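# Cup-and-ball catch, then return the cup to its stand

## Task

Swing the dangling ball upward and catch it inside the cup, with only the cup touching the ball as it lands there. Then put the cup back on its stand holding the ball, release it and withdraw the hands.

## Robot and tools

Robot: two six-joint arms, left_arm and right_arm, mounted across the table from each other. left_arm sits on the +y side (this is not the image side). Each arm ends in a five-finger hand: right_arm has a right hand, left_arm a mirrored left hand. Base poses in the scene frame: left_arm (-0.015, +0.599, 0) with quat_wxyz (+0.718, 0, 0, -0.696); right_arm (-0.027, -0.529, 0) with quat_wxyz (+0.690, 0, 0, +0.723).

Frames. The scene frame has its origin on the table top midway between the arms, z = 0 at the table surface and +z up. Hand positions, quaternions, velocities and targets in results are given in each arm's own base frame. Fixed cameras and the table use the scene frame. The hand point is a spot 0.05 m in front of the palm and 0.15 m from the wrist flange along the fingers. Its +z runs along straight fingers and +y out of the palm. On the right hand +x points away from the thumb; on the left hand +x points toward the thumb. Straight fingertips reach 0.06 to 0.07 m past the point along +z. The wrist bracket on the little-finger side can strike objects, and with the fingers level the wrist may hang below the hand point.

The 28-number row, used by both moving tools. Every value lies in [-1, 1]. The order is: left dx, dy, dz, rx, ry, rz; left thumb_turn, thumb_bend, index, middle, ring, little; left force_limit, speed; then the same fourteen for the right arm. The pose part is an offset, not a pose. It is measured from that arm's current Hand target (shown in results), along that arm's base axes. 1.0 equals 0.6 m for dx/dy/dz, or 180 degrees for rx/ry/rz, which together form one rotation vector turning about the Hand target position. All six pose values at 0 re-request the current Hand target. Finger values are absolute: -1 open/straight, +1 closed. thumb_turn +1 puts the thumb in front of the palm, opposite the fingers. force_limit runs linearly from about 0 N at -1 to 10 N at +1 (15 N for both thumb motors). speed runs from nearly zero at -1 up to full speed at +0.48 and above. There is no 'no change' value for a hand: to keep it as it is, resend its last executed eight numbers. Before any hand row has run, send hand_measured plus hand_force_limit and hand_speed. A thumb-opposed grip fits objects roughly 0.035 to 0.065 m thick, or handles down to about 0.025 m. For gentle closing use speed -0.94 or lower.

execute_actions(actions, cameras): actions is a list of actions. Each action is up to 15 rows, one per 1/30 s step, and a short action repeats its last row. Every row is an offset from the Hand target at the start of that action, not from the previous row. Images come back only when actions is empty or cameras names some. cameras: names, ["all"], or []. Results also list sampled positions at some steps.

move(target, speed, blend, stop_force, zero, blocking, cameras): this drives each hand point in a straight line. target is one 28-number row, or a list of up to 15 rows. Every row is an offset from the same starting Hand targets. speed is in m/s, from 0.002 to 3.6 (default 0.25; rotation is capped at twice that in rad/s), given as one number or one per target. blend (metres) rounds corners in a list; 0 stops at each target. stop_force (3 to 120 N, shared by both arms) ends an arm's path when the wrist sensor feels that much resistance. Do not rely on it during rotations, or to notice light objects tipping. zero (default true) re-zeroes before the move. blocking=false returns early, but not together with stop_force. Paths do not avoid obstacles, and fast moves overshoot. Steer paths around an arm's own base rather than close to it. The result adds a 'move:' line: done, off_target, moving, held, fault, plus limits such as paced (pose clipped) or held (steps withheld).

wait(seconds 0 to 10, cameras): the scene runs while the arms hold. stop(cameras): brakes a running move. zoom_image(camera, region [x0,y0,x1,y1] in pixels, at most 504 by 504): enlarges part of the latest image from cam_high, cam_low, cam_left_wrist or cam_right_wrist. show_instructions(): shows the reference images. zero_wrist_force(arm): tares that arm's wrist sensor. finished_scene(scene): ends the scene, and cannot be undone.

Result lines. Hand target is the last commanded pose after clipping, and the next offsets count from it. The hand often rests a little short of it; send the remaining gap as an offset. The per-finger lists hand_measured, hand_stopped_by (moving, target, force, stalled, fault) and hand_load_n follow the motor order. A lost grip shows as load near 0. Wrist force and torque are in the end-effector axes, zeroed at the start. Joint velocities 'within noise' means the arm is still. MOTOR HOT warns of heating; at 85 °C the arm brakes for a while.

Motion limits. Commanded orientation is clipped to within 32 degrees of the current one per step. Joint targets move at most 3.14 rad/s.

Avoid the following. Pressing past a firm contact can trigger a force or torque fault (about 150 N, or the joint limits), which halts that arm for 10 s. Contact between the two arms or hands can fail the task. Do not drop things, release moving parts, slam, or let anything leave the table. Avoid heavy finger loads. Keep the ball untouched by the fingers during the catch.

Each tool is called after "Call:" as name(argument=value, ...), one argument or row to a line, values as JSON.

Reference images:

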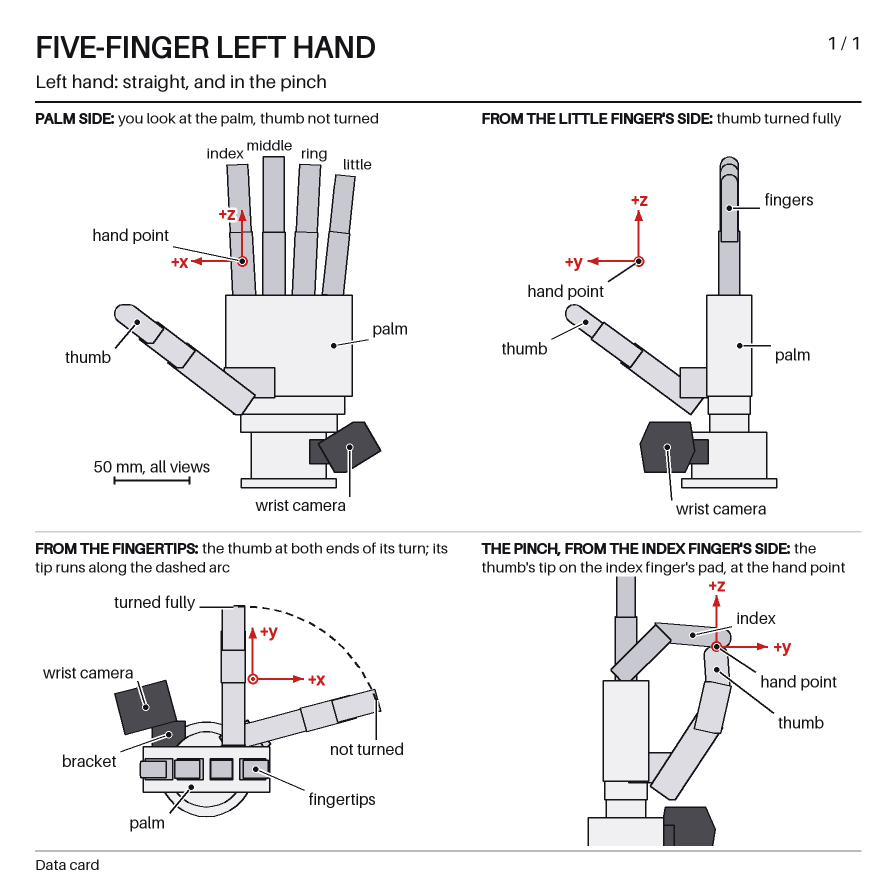

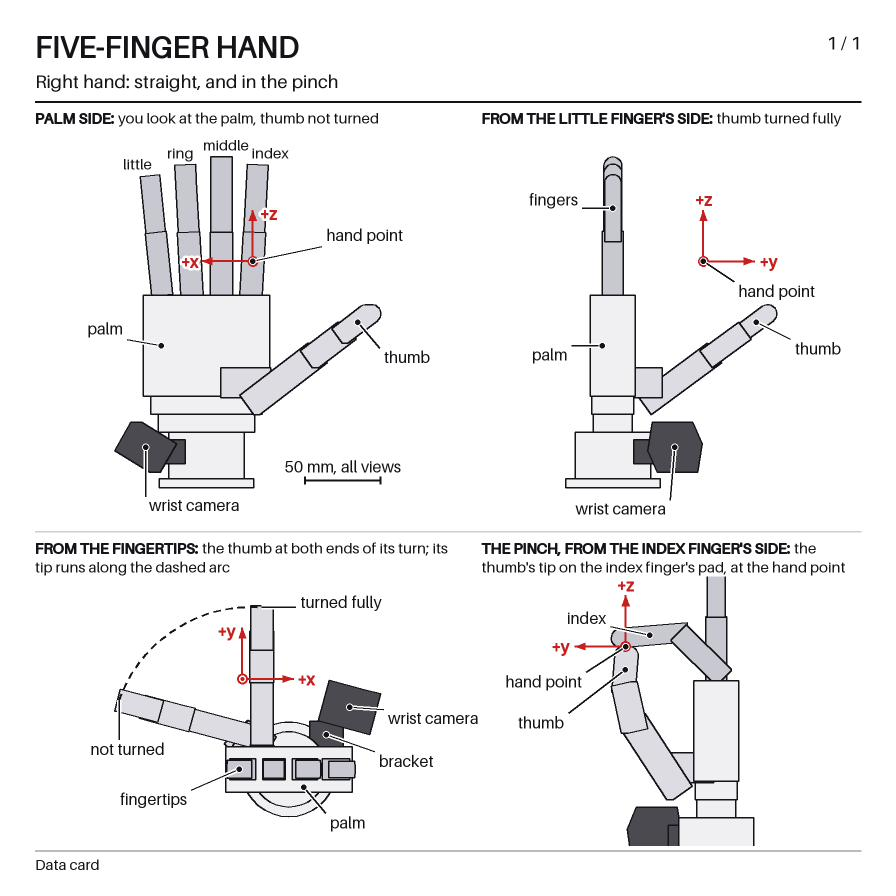

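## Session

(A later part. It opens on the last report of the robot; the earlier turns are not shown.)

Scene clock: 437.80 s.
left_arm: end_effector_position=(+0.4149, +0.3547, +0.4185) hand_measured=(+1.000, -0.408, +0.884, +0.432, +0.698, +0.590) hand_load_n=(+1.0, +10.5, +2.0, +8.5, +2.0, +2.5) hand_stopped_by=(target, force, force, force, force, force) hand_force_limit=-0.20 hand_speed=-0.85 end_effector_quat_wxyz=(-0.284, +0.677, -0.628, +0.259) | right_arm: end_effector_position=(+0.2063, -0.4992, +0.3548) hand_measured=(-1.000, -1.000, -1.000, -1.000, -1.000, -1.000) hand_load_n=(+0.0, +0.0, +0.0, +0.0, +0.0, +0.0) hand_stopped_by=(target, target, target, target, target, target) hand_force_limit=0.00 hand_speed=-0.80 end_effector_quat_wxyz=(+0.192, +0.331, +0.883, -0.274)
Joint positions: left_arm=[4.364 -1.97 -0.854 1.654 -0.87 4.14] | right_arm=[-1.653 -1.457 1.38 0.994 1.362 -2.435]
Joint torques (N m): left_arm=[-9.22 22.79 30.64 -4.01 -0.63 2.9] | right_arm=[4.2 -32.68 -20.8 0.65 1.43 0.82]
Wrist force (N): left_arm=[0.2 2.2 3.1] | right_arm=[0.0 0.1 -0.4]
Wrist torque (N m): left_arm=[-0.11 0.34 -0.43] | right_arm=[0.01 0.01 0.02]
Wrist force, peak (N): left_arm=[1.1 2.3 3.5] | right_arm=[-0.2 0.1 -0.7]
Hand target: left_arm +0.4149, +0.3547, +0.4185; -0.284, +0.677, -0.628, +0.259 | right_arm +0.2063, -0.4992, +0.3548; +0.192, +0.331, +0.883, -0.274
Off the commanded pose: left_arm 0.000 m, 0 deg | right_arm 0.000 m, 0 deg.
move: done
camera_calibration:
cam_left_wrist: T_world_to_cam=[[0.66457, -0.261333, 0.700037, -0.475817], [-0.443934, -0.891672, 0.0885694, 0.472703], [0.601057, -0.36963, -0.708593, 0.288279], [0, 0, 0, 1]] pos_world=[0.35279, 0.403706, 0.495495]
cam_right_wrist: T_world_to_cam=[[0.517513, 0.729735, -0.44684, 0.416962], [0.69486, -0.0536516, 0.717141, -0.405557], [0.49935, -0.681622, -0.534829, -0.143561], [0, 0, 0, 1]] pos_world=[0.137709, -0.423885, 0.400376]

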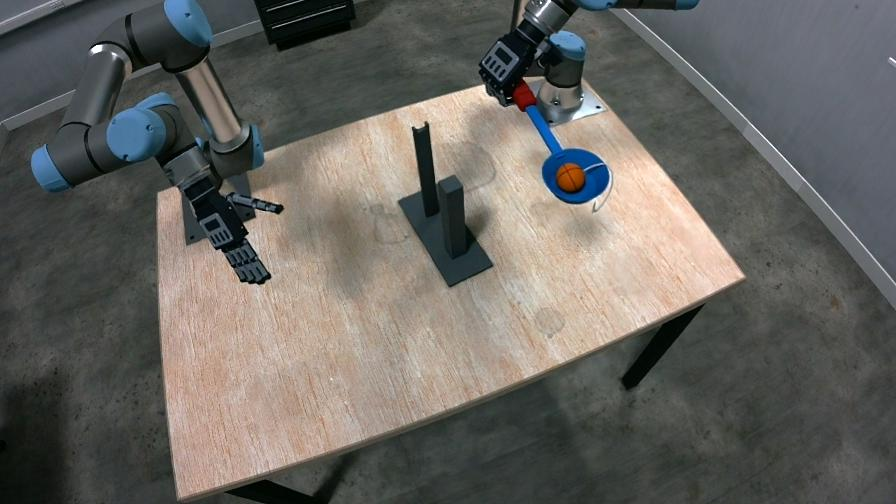

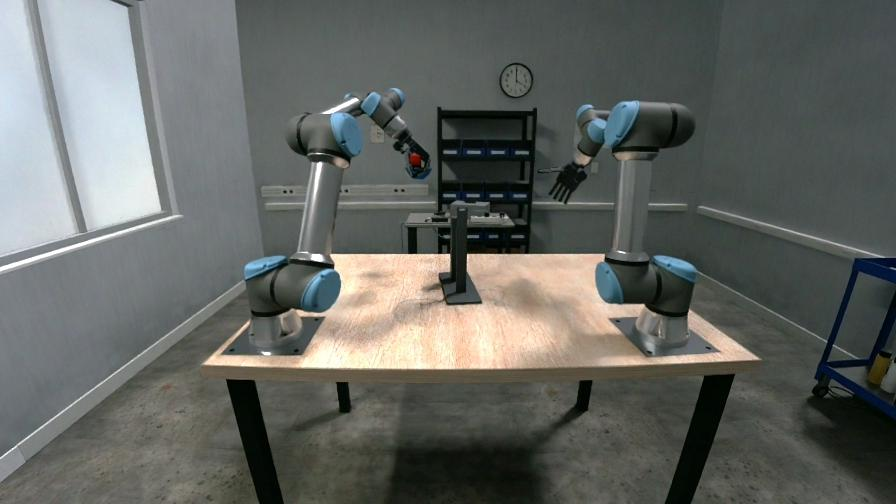

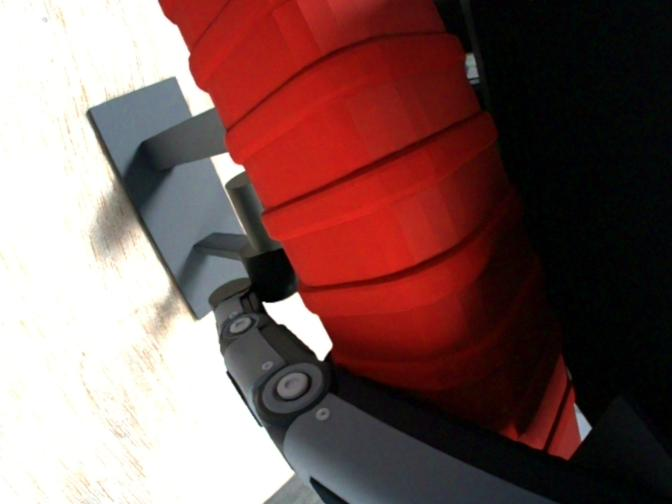

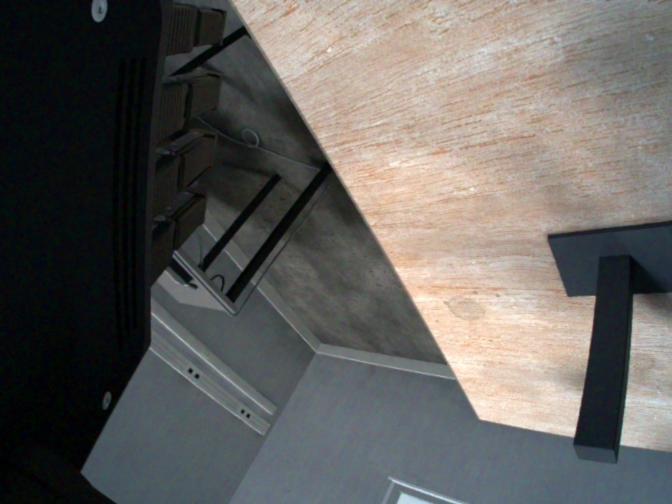

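Call:
move(
  target=[
    [0.2552,-0.3278,0,0,0,0.0417,1,0.9,0.9,0.9,0.8,0.8,-0.2,-0.85,0,0,0,0,0,0,-1,-1,-1,-1,-1,-1,0,-0.8],
  ],
  speed=0.1,
  cameras=["all"],
)

Call:
zoom_image(
  camera="cam_high",
  region=[360, 60, 520, 300],
)

Call:
zoom_image(
  camera="cam_low",
  region=[380, 130, 540, 310],
)

Scene clock: 442.70 s.
left_arm: end_effector_position=(+0.5680, +0.1581, +0.4185) hand_measured=(+1.000, -0.408, +0.884, +0.432, +0.698, +0.590) hand_load_n=(+1.0, +11.0, +1.5, +8.5, +2.0, +2.5) hand_stopped_by=(target, force, force, force, force, force) hand_force_limit=-0.20 hand_speed=-0.85 end_effector_quat_wxyz=(-0.301, +0.716, -0.582, +0.240) | right_arm: end_effector_position=(+0.2063, -0.4992, +0.3548) hand_measured=(-1.000, -1.000, -1.000, -1.000, -1.000, -1.000) hand_load_n=(+0.0, +0.0, +0.0, +0.0, +0.0, +0.0) hand_stopped_by=(target, target, target, target, target, target) hand_force_limit=0.00 hand_speed=-0.80 end_effector_quat_wxyz=(+0.192, +0.331, +0.883, -0.274)
Joint positions: left_arm=[3.791 -1.923 -0.844 1.937 -1.266 3.466] | right_arm=[-1.653 -1.457 1.38 0.994 1.362 -2.435]
Joint torques (N m): left_arm=[-8.95 20 31.27 -2.96 -1.55 -1.8] | right_arm=[5.08 -33.44 -20.45 0.56 1.5 1]
Wrist force (N): left_arm=[0.8 2.1 3.4] | right_arm=[-0.1 0.1 -0.6]
Wrist torque (N m): left_arm=[-0.11 0.25 -0.36] | right_arm=[0.02 0.03 0.02]
Wrist force, peak (N): left_arm=[0.8 2.4 3.6] | right_arm=[0.0 0.1 -0.7]
Hand target: left_arm +0.5681, +0.1580, +0.4185; -0.301, +0.716, -0.582, +0.240 | right_arm +0.2063, -0.4992, +0.3548; +0.192, +0.331, +0.883, -0.274
Off the commanded pose: left_arm 0.000 m, 0 deg | right_arm 0.000 m, 0 deg.
move: done
camera_calibration:
cam_left_wrist: T_world_to_cam=[[0.692994, -0.172354, 0.700038, -0.65912], [-0.323787, -0.941972, 0.088609, 0.305005], [0.644144, -0.288069, -0.708587, 0.0862462], [0, 0, 0, 1]] pos_world=[0.499968, 0.198549, 0.495495]
cam_right_wrist: T_world_to_cam=[[0.517513, 0.729735, -0.44684, 0.416962], [0.69486, -0.0536516, 0.717141, -0.405557], [0.49935, -0.681622, -0.534829, -0.143561], [0, 0, 0, 1]] pos_world=[0.137709, -0.423885, 0.400376]

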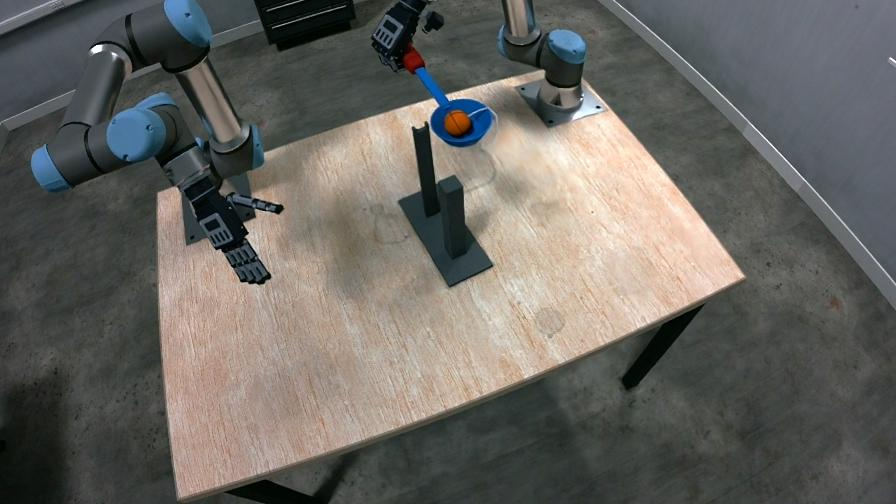

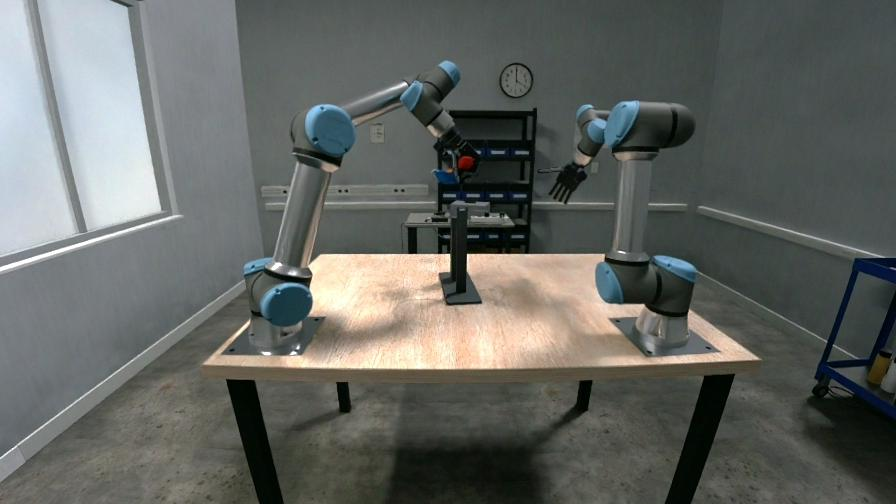

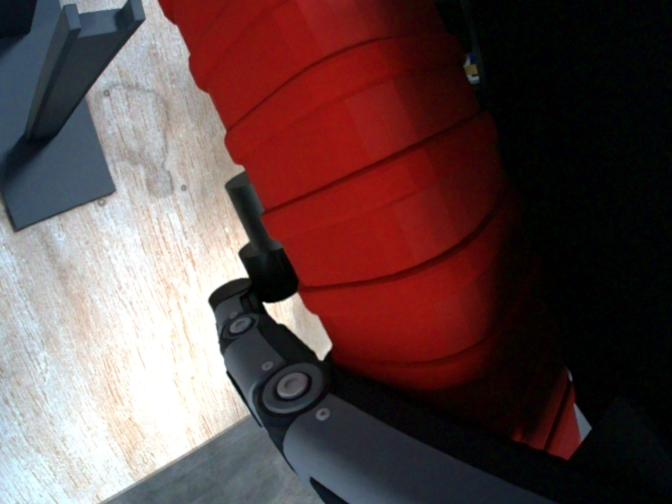

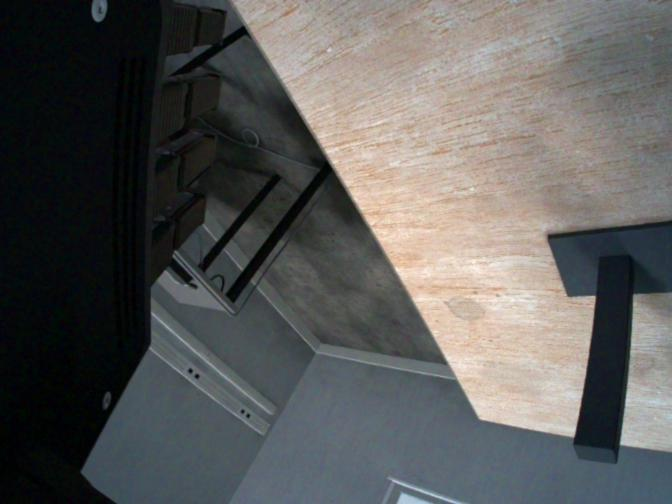

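Scaled by 2.100.

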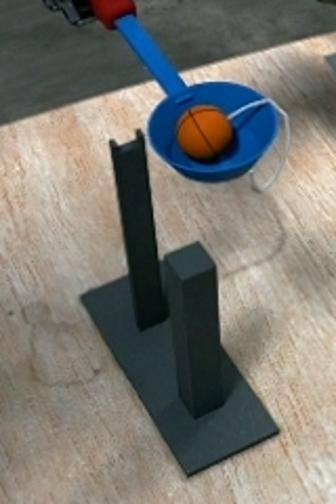

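Scaled by 2.800.

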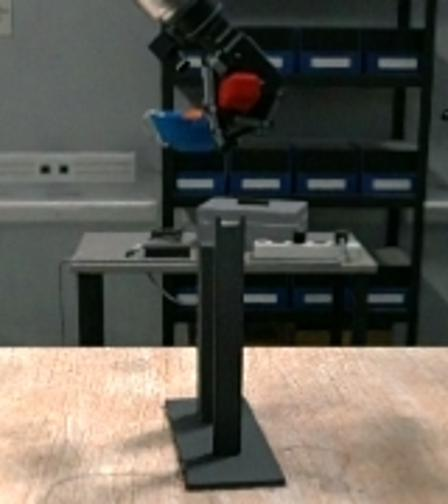

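Call:
move(
  target=[
    [0.0217,0,-0.0883,0,0,-0.0194,1,0.9,0.9,0.9,0.8,0.8,-0.2,-0.85,0,0,0,0,0,0,-1,-1,-1,-1,-1,-1,0,-0.8],
  ],
  speed=0.06,
  cameras=["all"],
)

Call:
zoom_image(
  camera="cam_high",
  region=[370, 40, 510, 300],
)

Call:
zoom_image(
  camera="cam_low",
  region=[390, 150, 530, 310],
)

Scene clock: 446.47 s.
left_arm: end_effector_position=(+0.5811, +0.1580, +0.3657) hand_measured=(+1.000, -0.408, +0.884, +0.432, +0.698, +0.590) hand_load_n=(+0.5, +11.0, +2.0, +8.5, +2.0, +2.5) hand_stopped_by=(target, force, force, force, force, force) hand_force_limit=-0.20 hand_speed=-0.85 end_effector_quat_wxyz=(-0.293, +0.698, -0.603, +0.249) | right_arm: end_effector_position=(+0.2063, -0.4992, +0.3548) hand_measured=(-1.000, -1.000, -1.000, -1.000, -1.000, -1.000) hand_load_n=(-0.5, +0.0, +0.0, +0.0, +0.0, +0.0) hand_stopped_by=(target, target, target, target, target, target) hand_force_limit=0.00 hand_speed=-0.80 end_effector_quat_wxyz=(+0.192, +0.331, +0.883, -0.274)
Joint positions: left_arm=[3.788 -1.924 -0.987 2.067 -1.228 3.511] | right_arm=[-1.653 -1.457 1.38 0.994 1.362 -2.435]
Joint torques (N m): left_arm=[-9.58 22.2 10.39 2.25 1.52 2.96] | right_arm=[4.93 -33.34 -20.04 0.52 1.54 1.07]
Wrist force (N): left_arm=[1.0 1.9 3.2] | right_arm=[-0.2 0.2 -0.5]
Wrist torque (N m): left_arm=[-0.11 0.22 -0.44] | right_arm=[0.02 0.04 0.01]
Wrist force, peak (N): left_arm=[1.0 2.1 3.9] | right_arm=[-0.1 0.1 -0.8]
Hand target: left_arm +0.5811, +0.1580, +0.3656; -0.293, +0.698, -0.604, +0.249 | right_arm +0.2063, -0.4992, +0.3548; +0.192, +0.331, +0.883, -0.274
Off the commanded pose: left_arm 0.000 m, 0 deg | right_arm 0.000 m, 0 deg.
move: done
camera_calibration:
cam_left_wrist: T_world_to_cam=[[0.681302, -0.214179, 0.699968, -0.617813], [-0.380398, -0.920571, 0.0885743, 0.343375], [0.6254, -0.326613, -0.70866, 0.0573754], [0, 0, 0, 1]] pos_world=[0.515654, 0.202518, 0.442695]
cam_right_wrist: T_world_to_cam=[[0.517513, 0.729735, -0.44684, 0.416962], [0.69486, -0.0536516, 0.717141, -0.405557], [0.49935, -0.681622, -0.534829, -0.143561], [0, 0, 0, 1]] pos_world=[0.137709, -0.423885, 0.400376]

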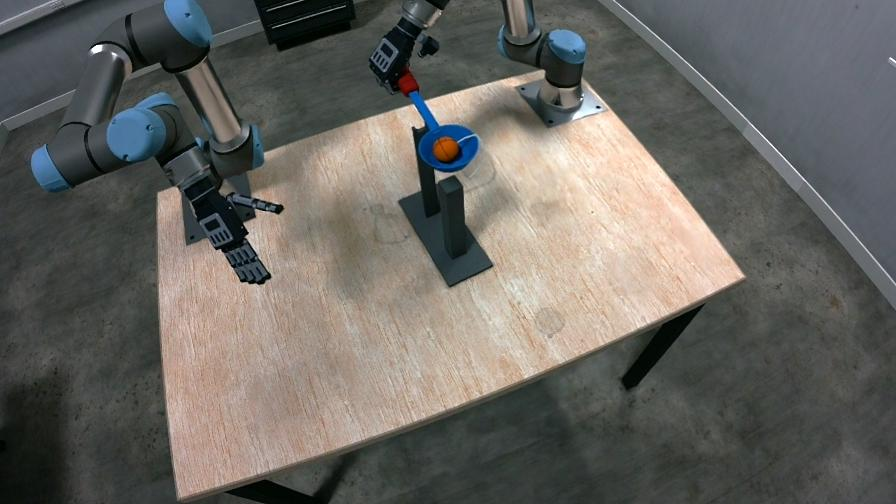

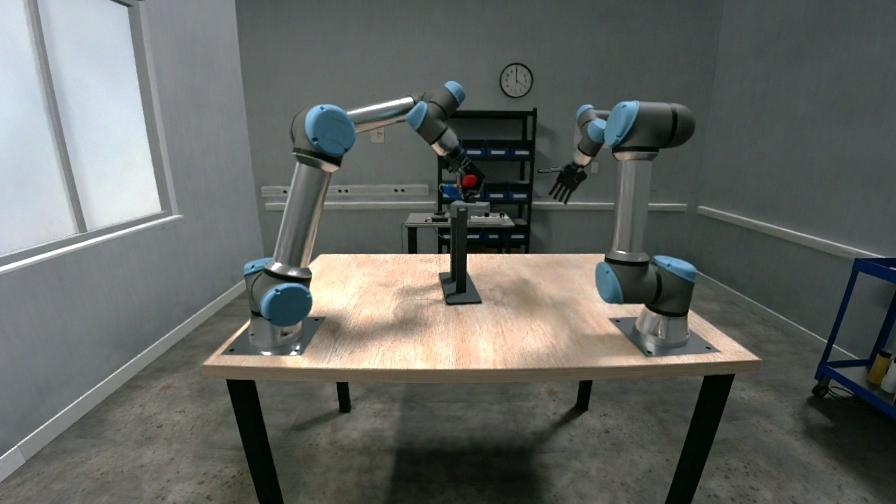

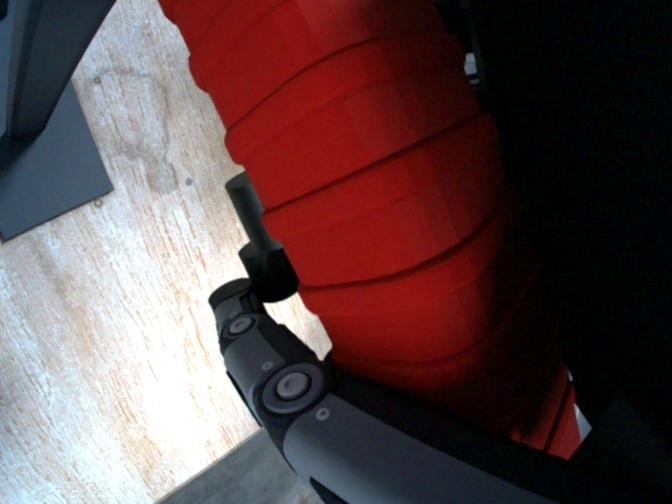

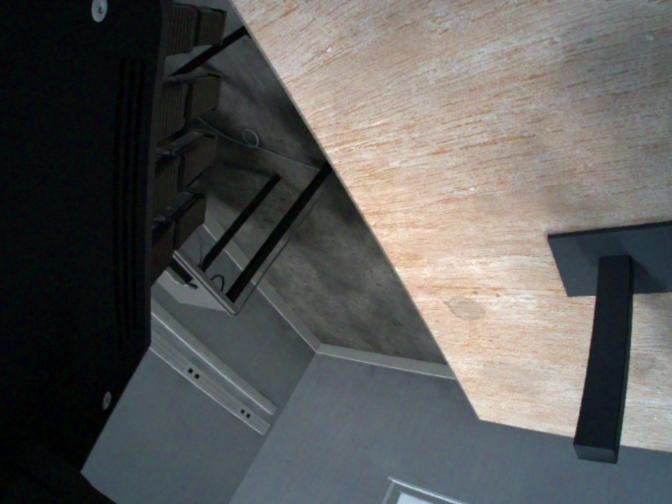

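Scaled by 1.938.

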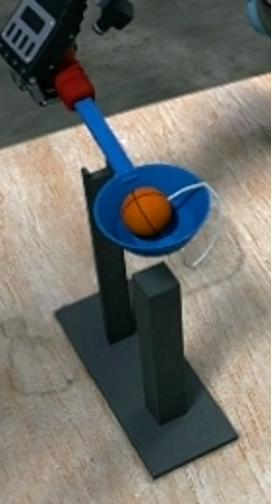

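Scaled by 3.150.

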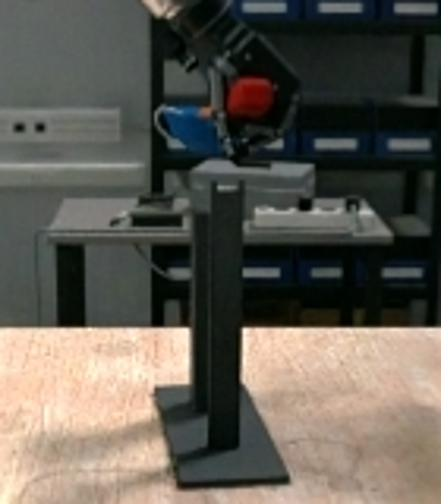

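Call:
move(
  target=[
    [0.0128,0.0096,-0.0377,0,0,0.0139,1,0.9,0.9,0.9,0.8,0.8,-0.2,-0.85,0,0,0,0,0,0,-1,-1,-1,-1,-1,-1,0,-0.8],
  ],
  speed=0.04,
  cameras=["cam_high","cam_low","cam_left_wrist"],
)

Call:
zoom_image(
  camera="cam_high",
  region=[390, 60, 500, 260],
)

Call:
zoom_image(
  camera="cam_low",
  region=[420, 160, 500, 260],
)

Scene clock: 448.93 s.
left_arm: end_effector_position=(+0.5887, +0.1637, +0.3430) hand_measured=(+1.000, -0.408, +0.884, +0.432, +0.698, +0.590) hand_load_n=(+1.0, +10.5, +2.0, +8.5, +2.0, +2.5) hand_stopped_by=(target, force, force, force, force, force) hand_force_limit=-0.20 hand_speed=-0.85 end_effector_quat_wxyz=(-0.298, +0.711, -0.588, +0.243) | right_arm: end_effector_position=(+0.2063, -0.4992, +0.3548) hand_measured=(-1.000, -1.000, -1.000, -1.000, -1.000, -1.000) hand_load_n=(+0.0, +0.0, +0.0, +0.0, +0.0, +0.0) hand_stopped_by=(target, target, target, target, target, target) hand_force_limit=0.00 hand_speed=-0.80 end_effector_quat_wxyz=(+0.192, +0.331, +0.883, -0.274)
Joint positions: left_arm=[3.778 -1.929 -1.037 2.135 -1.264 3.469] | right_arm=[-1.653 -1.457 1.38 0.994 1.362 -2.435]
Joint torques (N m): left_arm=[-9.08 22.37 11.1 2.18 -1.78 -1.7] | right_arm=[4.42 -32.43 -20.5 0.46 1.5 1.13]
Wrist force (N): left_arm=[0.9 1.7 3.4] | right_arm=[0.0 0.1 -0.4]
Wrist torque (N m): left_arm=[-0.18 0.26 -0.35] | right_arm=[0.01 0.01 0.03]
Wrist force, peak (N): left_arm=[0.9 2.2 3.7] | right_arm=[-0.1 0.1 -0.7]
Hand target: left_arm +0.5888, +0.1637, +0.3429; -0.298, +0.711, -0.588, +0.243 | right_arm +0.2063, -0.4992, +0.3548; +0.192, +0.331, +0.883, -0.274
Off the commanded pose: left_arm 0.000 m, 0 deg | right_arm 0.000 m, 0 deg.
move: done
camera_calibration:
cam_left_wrist: T_world_to_cam=[[0.689884, -0.184421, 0.700035, -0.615902], [-0.340153, -0.936188, 0.0885853, 0.332412], [0.639028, -0.299232, -0.708593, 0.0258106], [0, 0, 0, 1]] pos_world=[0.521478, 0.205338, 0.419995]
Images, in order (width x height): cam_high 896x504, cam_low 896x504, cam_left_wrist 672x504.

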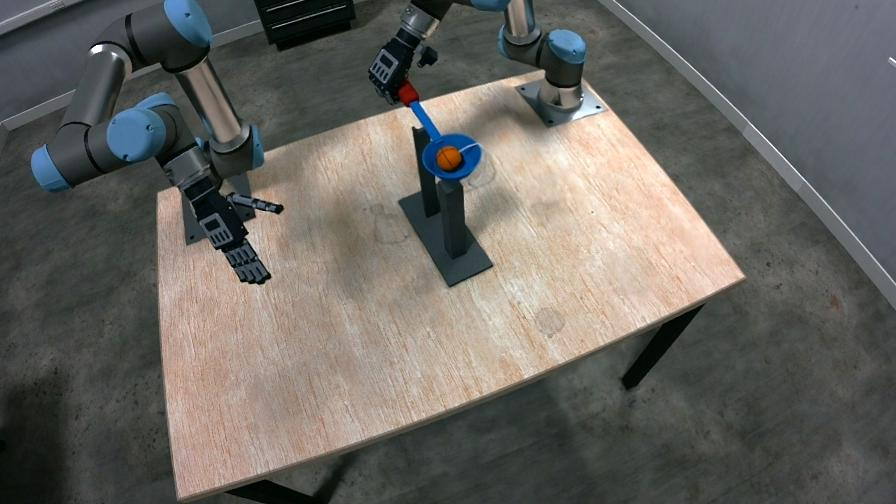

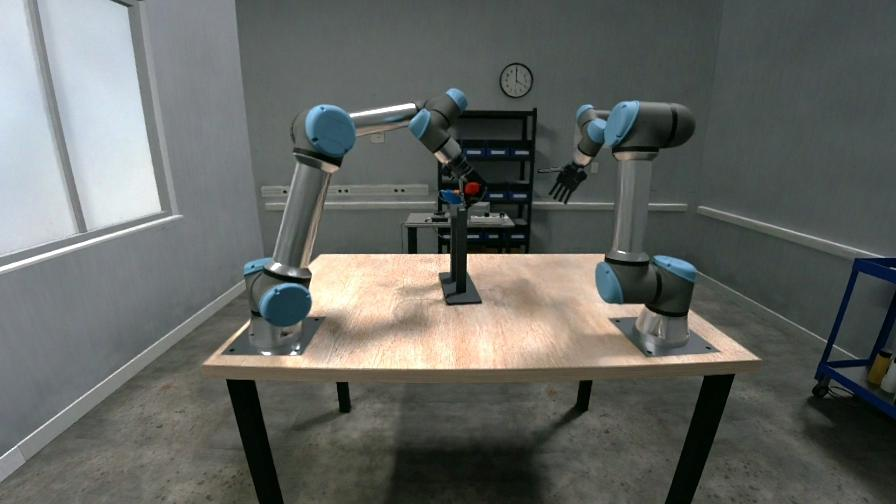

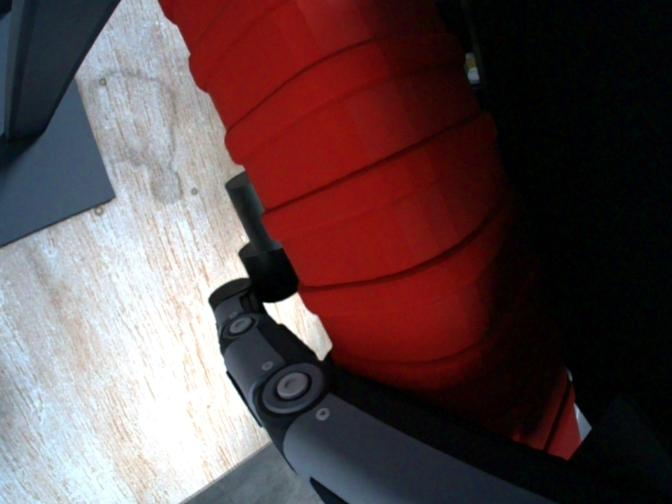

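Scaled by 2.520.

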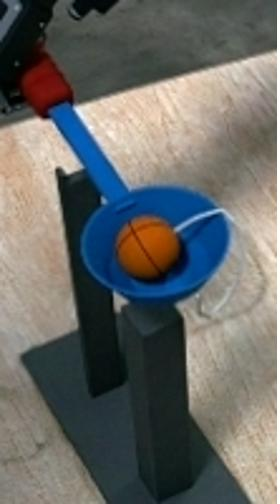

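Scaled by 5.040.

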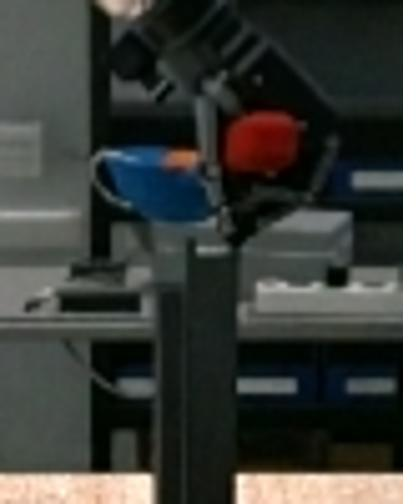

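Call:
move(
  target=[
    [0,0,0,0,0,0,1,0.9,0.9,0.9,0.8,0.8,-0.2,-0.85,0.0078,0.1665,0,0,0,0.328,-1,-1,-1,-1,-1,-1,0,-0.8],
  ],
  speed=0.3,
  cameras=["cam_right_wrist","cam_high"],
)

Scene clock: 453.40 s.
left_arm: end_effector_position=(+0.5888, +0.1637, +0.3429) hand_measured=(+1.000, -0.408, +0.884, +0.432, +0.698, +0.590) hand_load_n=(+0.5, +11.0, +2.0, +8.5, +2.0, +2.5) hand_stopped_by=(target, force, force, force, force, force) hand_force_limit=-0.20 hand_speed=-0.85 end_effector_quat_wxyz=(-0.298, +0.711, -0.588, +0.243) | right_arm: end_effector_position=(+0.2109, -0.3993, +0.3548) hand_measured=(-1.000, -1.000, -1.000, -1.000, -1.000, -1.000) hand_load_n=(+0.0, +0.0, +0.0, +0.0, +0.0, +0.0) hand_stopped_by=(target, target, target, target, target, target) hand_force_limit=0.00 hand_speed=-0.80 end_effector_quat_wxyz=(+0.302, -0.147, +0.931, -0.143)
Joint positions: left_arm=[3.778 -1.929 -1.037 2.135 -1.264 3.469] | right_arm=[-1.78 -1.31 1.342 1.476 0.891 -3.641]
Joint torques (N m): left_arm=[-8.96 26.07 9.77 2.17 -1.7 -1.8] | right_arm=[6.44 -17.44 -25.35 4.12 -3.44 -2.7]
Wrist force (N): left_arm=[0.7 2.0 3.4] | right_arm=[0.2 -0.1 -0.5]
Wrist torque (N m): left_arm=[-0.13 0.28 -0.36] | right_arm=[-0.02 0.00 0.02]
Wrist force, peak (N): left_arm=[0.9 2.0 3.6] | right_arm=[0.1 -0.3 -0.7]
Hand target: left_arm +0.5888, +0.1637, +0.3429; -0.298, +0.711, -0.588, +0.243 | right_arm +0.2109, -0.3993, +0.3548; +0.302, -0.147, +0.931, -0.143
Off the commanded pose: left_arm 0.000 m, 0 deg | right_arm 0.000 m, 0 deg.
move: done
camera_calibration:
cam_right_wrist: T_world_to_cam=[[-0.359321, 0.819275, -0.446853, 0.562399], [0.403594, 0.568162, 0.71715, -0.0936526], [0.841428, 0.0773404, -0.534807, 0.153146], [0, 0, 0, 1]] pos_world=[0.111018, -0.419394, 0.400376]
Images, in order (width x height): cam_high 896x504, cam_right_wrist 672x504.

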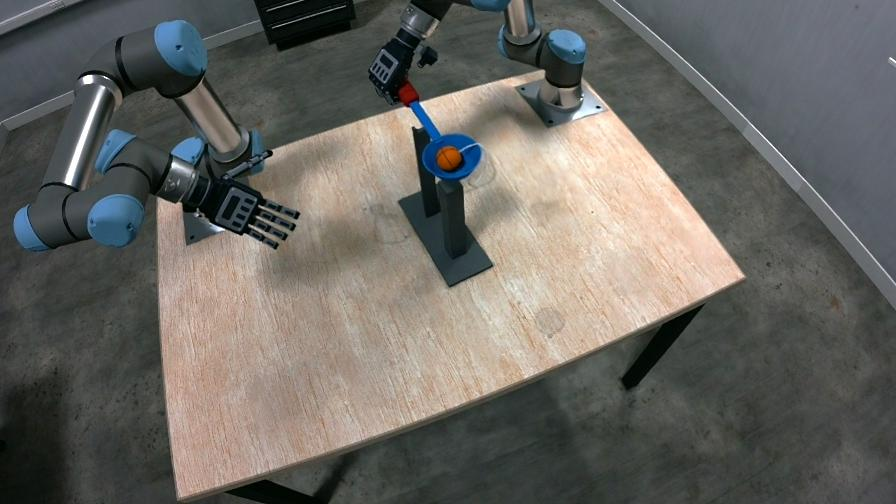

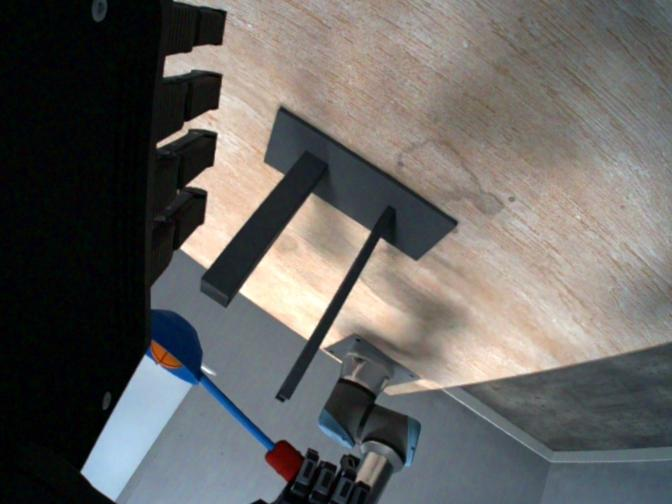

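Call:
zoom_image(
  camera="cam_right_wrist",
  region=[140, 260, 340, 504],
)

Call:
zoom_image(
  camera="cam_right_wrist",
  region=[250, 90, 470, 270],
)

Scaled by 2.066 from the camera's 672x504 image, which has a finer 960x720 frame.

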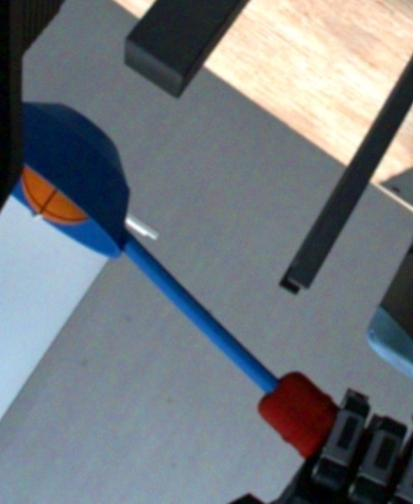

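Scaled by 2.291 from the camera's 672x504 image, which has a finer 960x720 frame.

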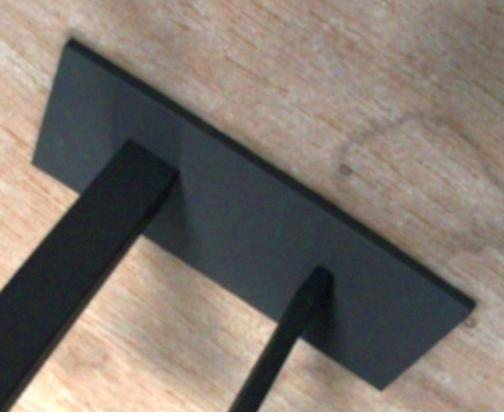

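Call:
move(
  target=[
    [0,0,0,0,0,0,1,0.9,0.9,0.9,0.8,0.8,-0.2,-0.85,0,0,-0.0917,0,0,-0.139,-1,-1,-1,-1,-1,-1,0,-0.8],
  ],
  speed=0.3,
  cameras=["cam_right_wrist"],
)

Call:
zoom_image(
  camera="cam_right_wrist",
  region=[170, 260, 420, 504],
)

Scene clock: 458.30 s.
left_arm: end_effector_position=(+0.5888, +0.1637, +0.3429) hand_measured=(+1.000, -0.408, +0.884, +0.432, +0.698, +0.590) hand_load_n=(+1.0, +10.5, +2.0, +8.5, +2.0, +2.5) hand_stopped_by=(target, force, force, force, force, force) hand_force_limit=-0.20 hand_speed=-0.85 end_effector_quat_wxyz=(-0.298, +0.711, -0.588, +0.243) | right_arm: end_effector_position=(+0.2109, -0.3993, +0.2998) hand_measured=(-1.000, -1.000, -1.000, -1.000, -1.000, -1.000) hand_load_n=(+0.0, -0.5, +0.0, +0.0, +0.0, +0.0) hand_stopped_by=(target, target, target, target, target, target) hand_force_limit=0.00 hand_speed=-0.80 end_effector_quat_wxyz=(+0.264, +0.058, +0.941, -0.205)
Joint positions: left_arm=[3.778 -1.929 -1.037 2.135 -1.264 3.469] | right_arm=[-1.806 -1.495 1.627 1.076 0.98 -3.142]
Joint torques (N m): left_arm=[-9.63 33.12 10.26 2.14 -1.68 -1.78] | right_arm=[6.42 -30.15 -13.09 0.83 1.26 2.19]
Wrist force (N): left_arm=[0.7 1.5 3.2] | right_arm=[-0.2 -0.1 -0.3]
Wrist torque (N m): left_arm=[-0.17 0.27 -0.35] | right_arm=[-0.02 0.04 -0.10]
Wrist force, peak (N): left_arm=[0.8 1.9 3.6] | right_arm=[-0.2 -0.4 -0.9]
Hand target: left_arm +0.5888, +0.1637, +0.3429; -0.298, +0.711, -0.588, +0.243 | right_arm +0.2109, -0.3993, +0.2998; +0.264, +0.058, +0.941, -0.205
Off the commanded pose: left_arm 0.000 m, 0 deg | right_arm 0.000 m, 0 deg.
move: done
camera_calibration:
cam_right_wrist: T_world_to_cam=[[0.0205009, 0.894429, -0.446741, 0.487633], [0.605841, 0.344338, 0.717208, -0.186281], [0.795321, -0.285357, -0.534822, -0.0113525], [0, 0, 0, 1]] pos_world=[0.111889, -0.375248, 0.345376]
Images, in order (width x height): cam_right_wrist 672x504.

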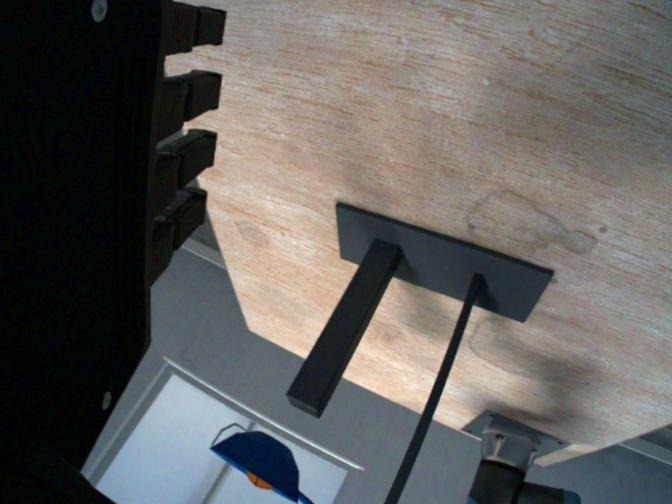

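Scaled by 2.016 from the camera's 672x504 image, which has a finer 960x720 frame.

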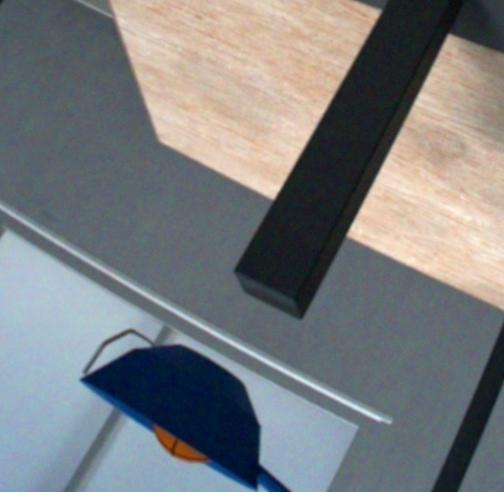

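Call:
move(
  target=[
    [0.0015,-0.0148,0,0.0110,0.0015,0,1,0.9,0.9,0.9,0.8,0.8,-0.2,-0.85,0,0,0,0,0,0,-1,-1,-1,-1,-1,-1,0,-0.8],
    [0.0015,-0.0148,-0.05,0.0110,0.0015,0,1,0.9,0.9,0.9,0.8,0.8,-0.2,-0.85,0,0,0,0,0,0.05,-1,-1,-1,-1,-1,-1,0,-0.8],
  ],
  speed=0.04,
  cameras=["cam_high","cam_low","cam_right_wrist"],
)

Call:
zoom_image(
  camera="cam_high",
  region=[390, 60, 500, 260],
)

Call:
zoom_image(
  camera="cam_low",
  region=[420, 160, 500, 260],
)

Call:
zoom_image(
  camera="cam_right_wrist",
  region=[170, 260, 420, 504],
)

Scene clock: 464.67 s.
left_arm: end_effector_position=(+0.5897, +0.1549, +0.3130) hand_measured=(+1.000, -0.408, +0.884, +0.432, +0.698, +0.590) hand_load_n=(+0.5, +11.0, +2.0, +8.5, +1.5, +3.0) hand_stopped_by=(target, force, force, force, force, force) hand_force_limit=-0.20 hand_speed=-0.85 end_effector_quat_wxyz=(-0.309, +0.707, -0.593, +0.231) | right_arm: end_effector_position=(+0.2109, -0.3993, +0.2998) hand_measured=(-1.000, -1.000, -1.000, -1.000, -1.000, -1.000) hand_load_n=(-0.5, +0.0, +0.0, +0.0, +0.0, +0.0) hand_stopped_by=(target, target, target, target, target, target) hand_force_limit=0.00 hand_speed=-0.80 end_effector_quat_wxyz=(+0.279, -0.016, +0.942, -0.184)
Joint positions: left_arm=[3.746 -1.906 -1.141 2.233 -1.308 3.467] | right_arm=[-1.805 -1.424 1.573 1.164 0.932 -3.324]
Joint torques (N m): left_arm=[-8.22 48.24 10.42 2.27 -1.37 -1.74] | right_arm=[7.14 -12.65 -26.08 3.83 -3.49 -2.75]
Wrist force (N): left_arm=[0.8 1.2 3.2] | right_arm=[-0.1 0.1 -0.1]
Wrist torque (N m): left_arm=[-0.20 0.29 -0.34] | right_arm=[-0.01 0.03 0.01]
Wrist force, peak (N): left_arm=[1.0 1.9 3.6] | right_arm=[-0.1 -0.2 -0.5]
Hand target: left_arm +0.5897, +0.1549, +0.3129; -0.309, +0.707, -0.593, +0.231 | right_arm +0.2109, -0.3993, +0.2998; +0.279, -0.016, +0.942, -0.184
Off the commanded pose: left_arm 0.000 m, 0 deg | right_arm 0.000 m, 0 deg.
move: done
camera_calibration:
cam_right_wrist: T_world_to_cam=[[-0.119255, 0.886634, -0.446832, 0.514066], [0.544723, 0.434691, 0.717162, -0.137323], [0.830094, -0.157874, -0.534809, 0.0321465], [0, 0, 0, 1]] pos_world=[0.109424, -0.39102, 0.345376]
Images, in order (width x height): cam_high 896x504, cam_low 896x504, cam_right_wrist 672x504.

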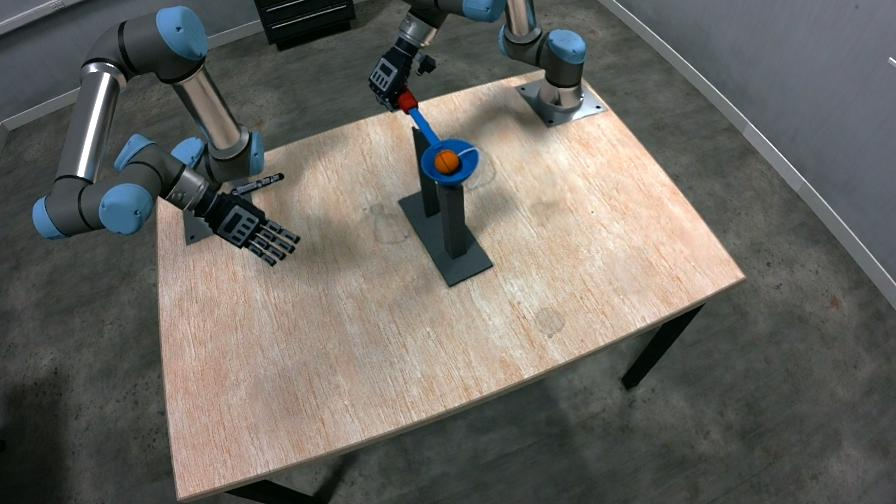

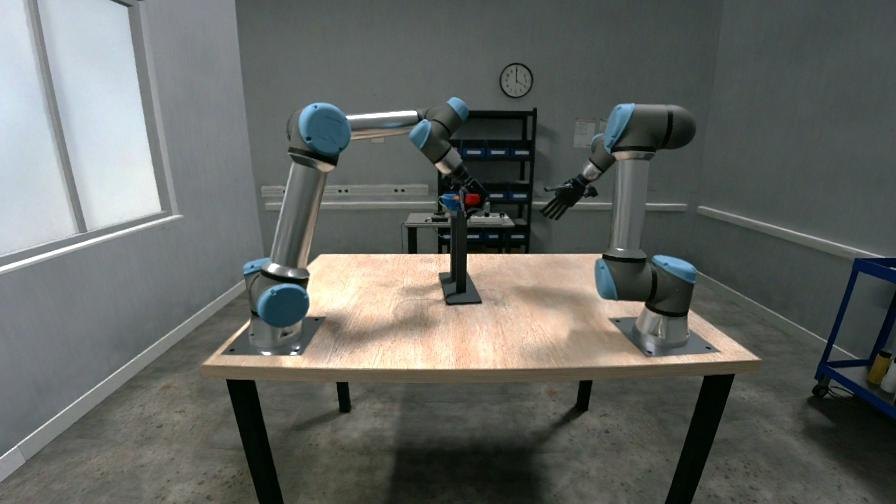

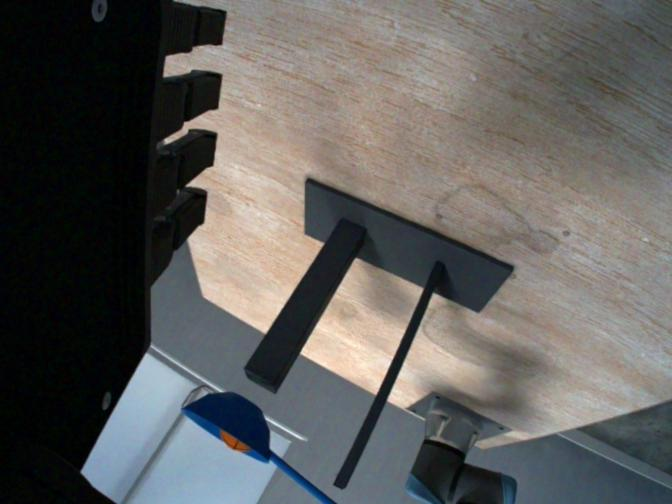

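Scaled by 2.520.

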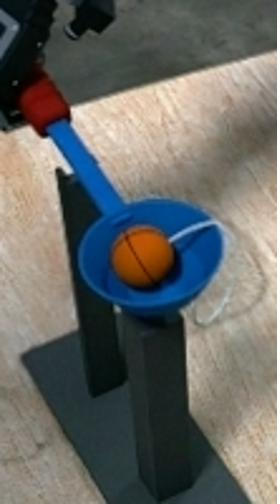

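Scaled by 5.040.

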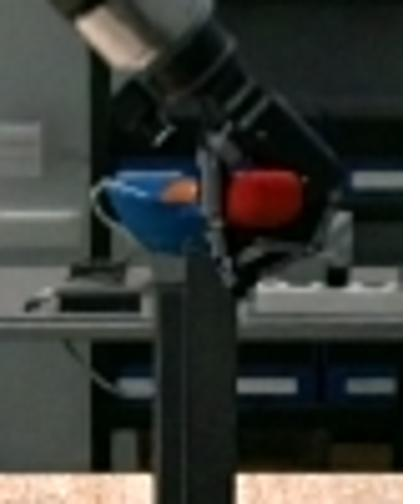

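Scaled by 2.016 from the camera's 672x504 image, which has a finer 960x720 frame.

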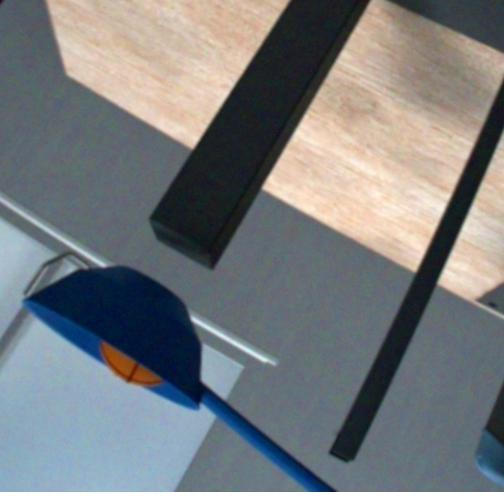

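Call:
zoom_image(
  camera="cam_high",
  region=[400, 95, 450, 155],
)

Call:
zoom_image(
  camera="cam_low",
  region=[440, 190, 490, 230],
)

Scaled by 8.400.

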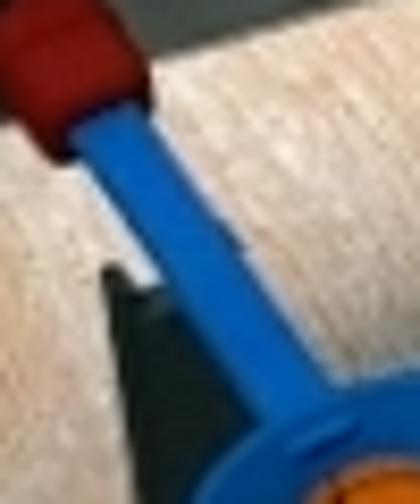

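Scaled by 10.080.

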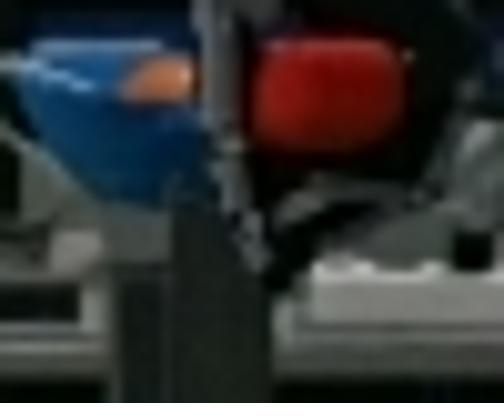

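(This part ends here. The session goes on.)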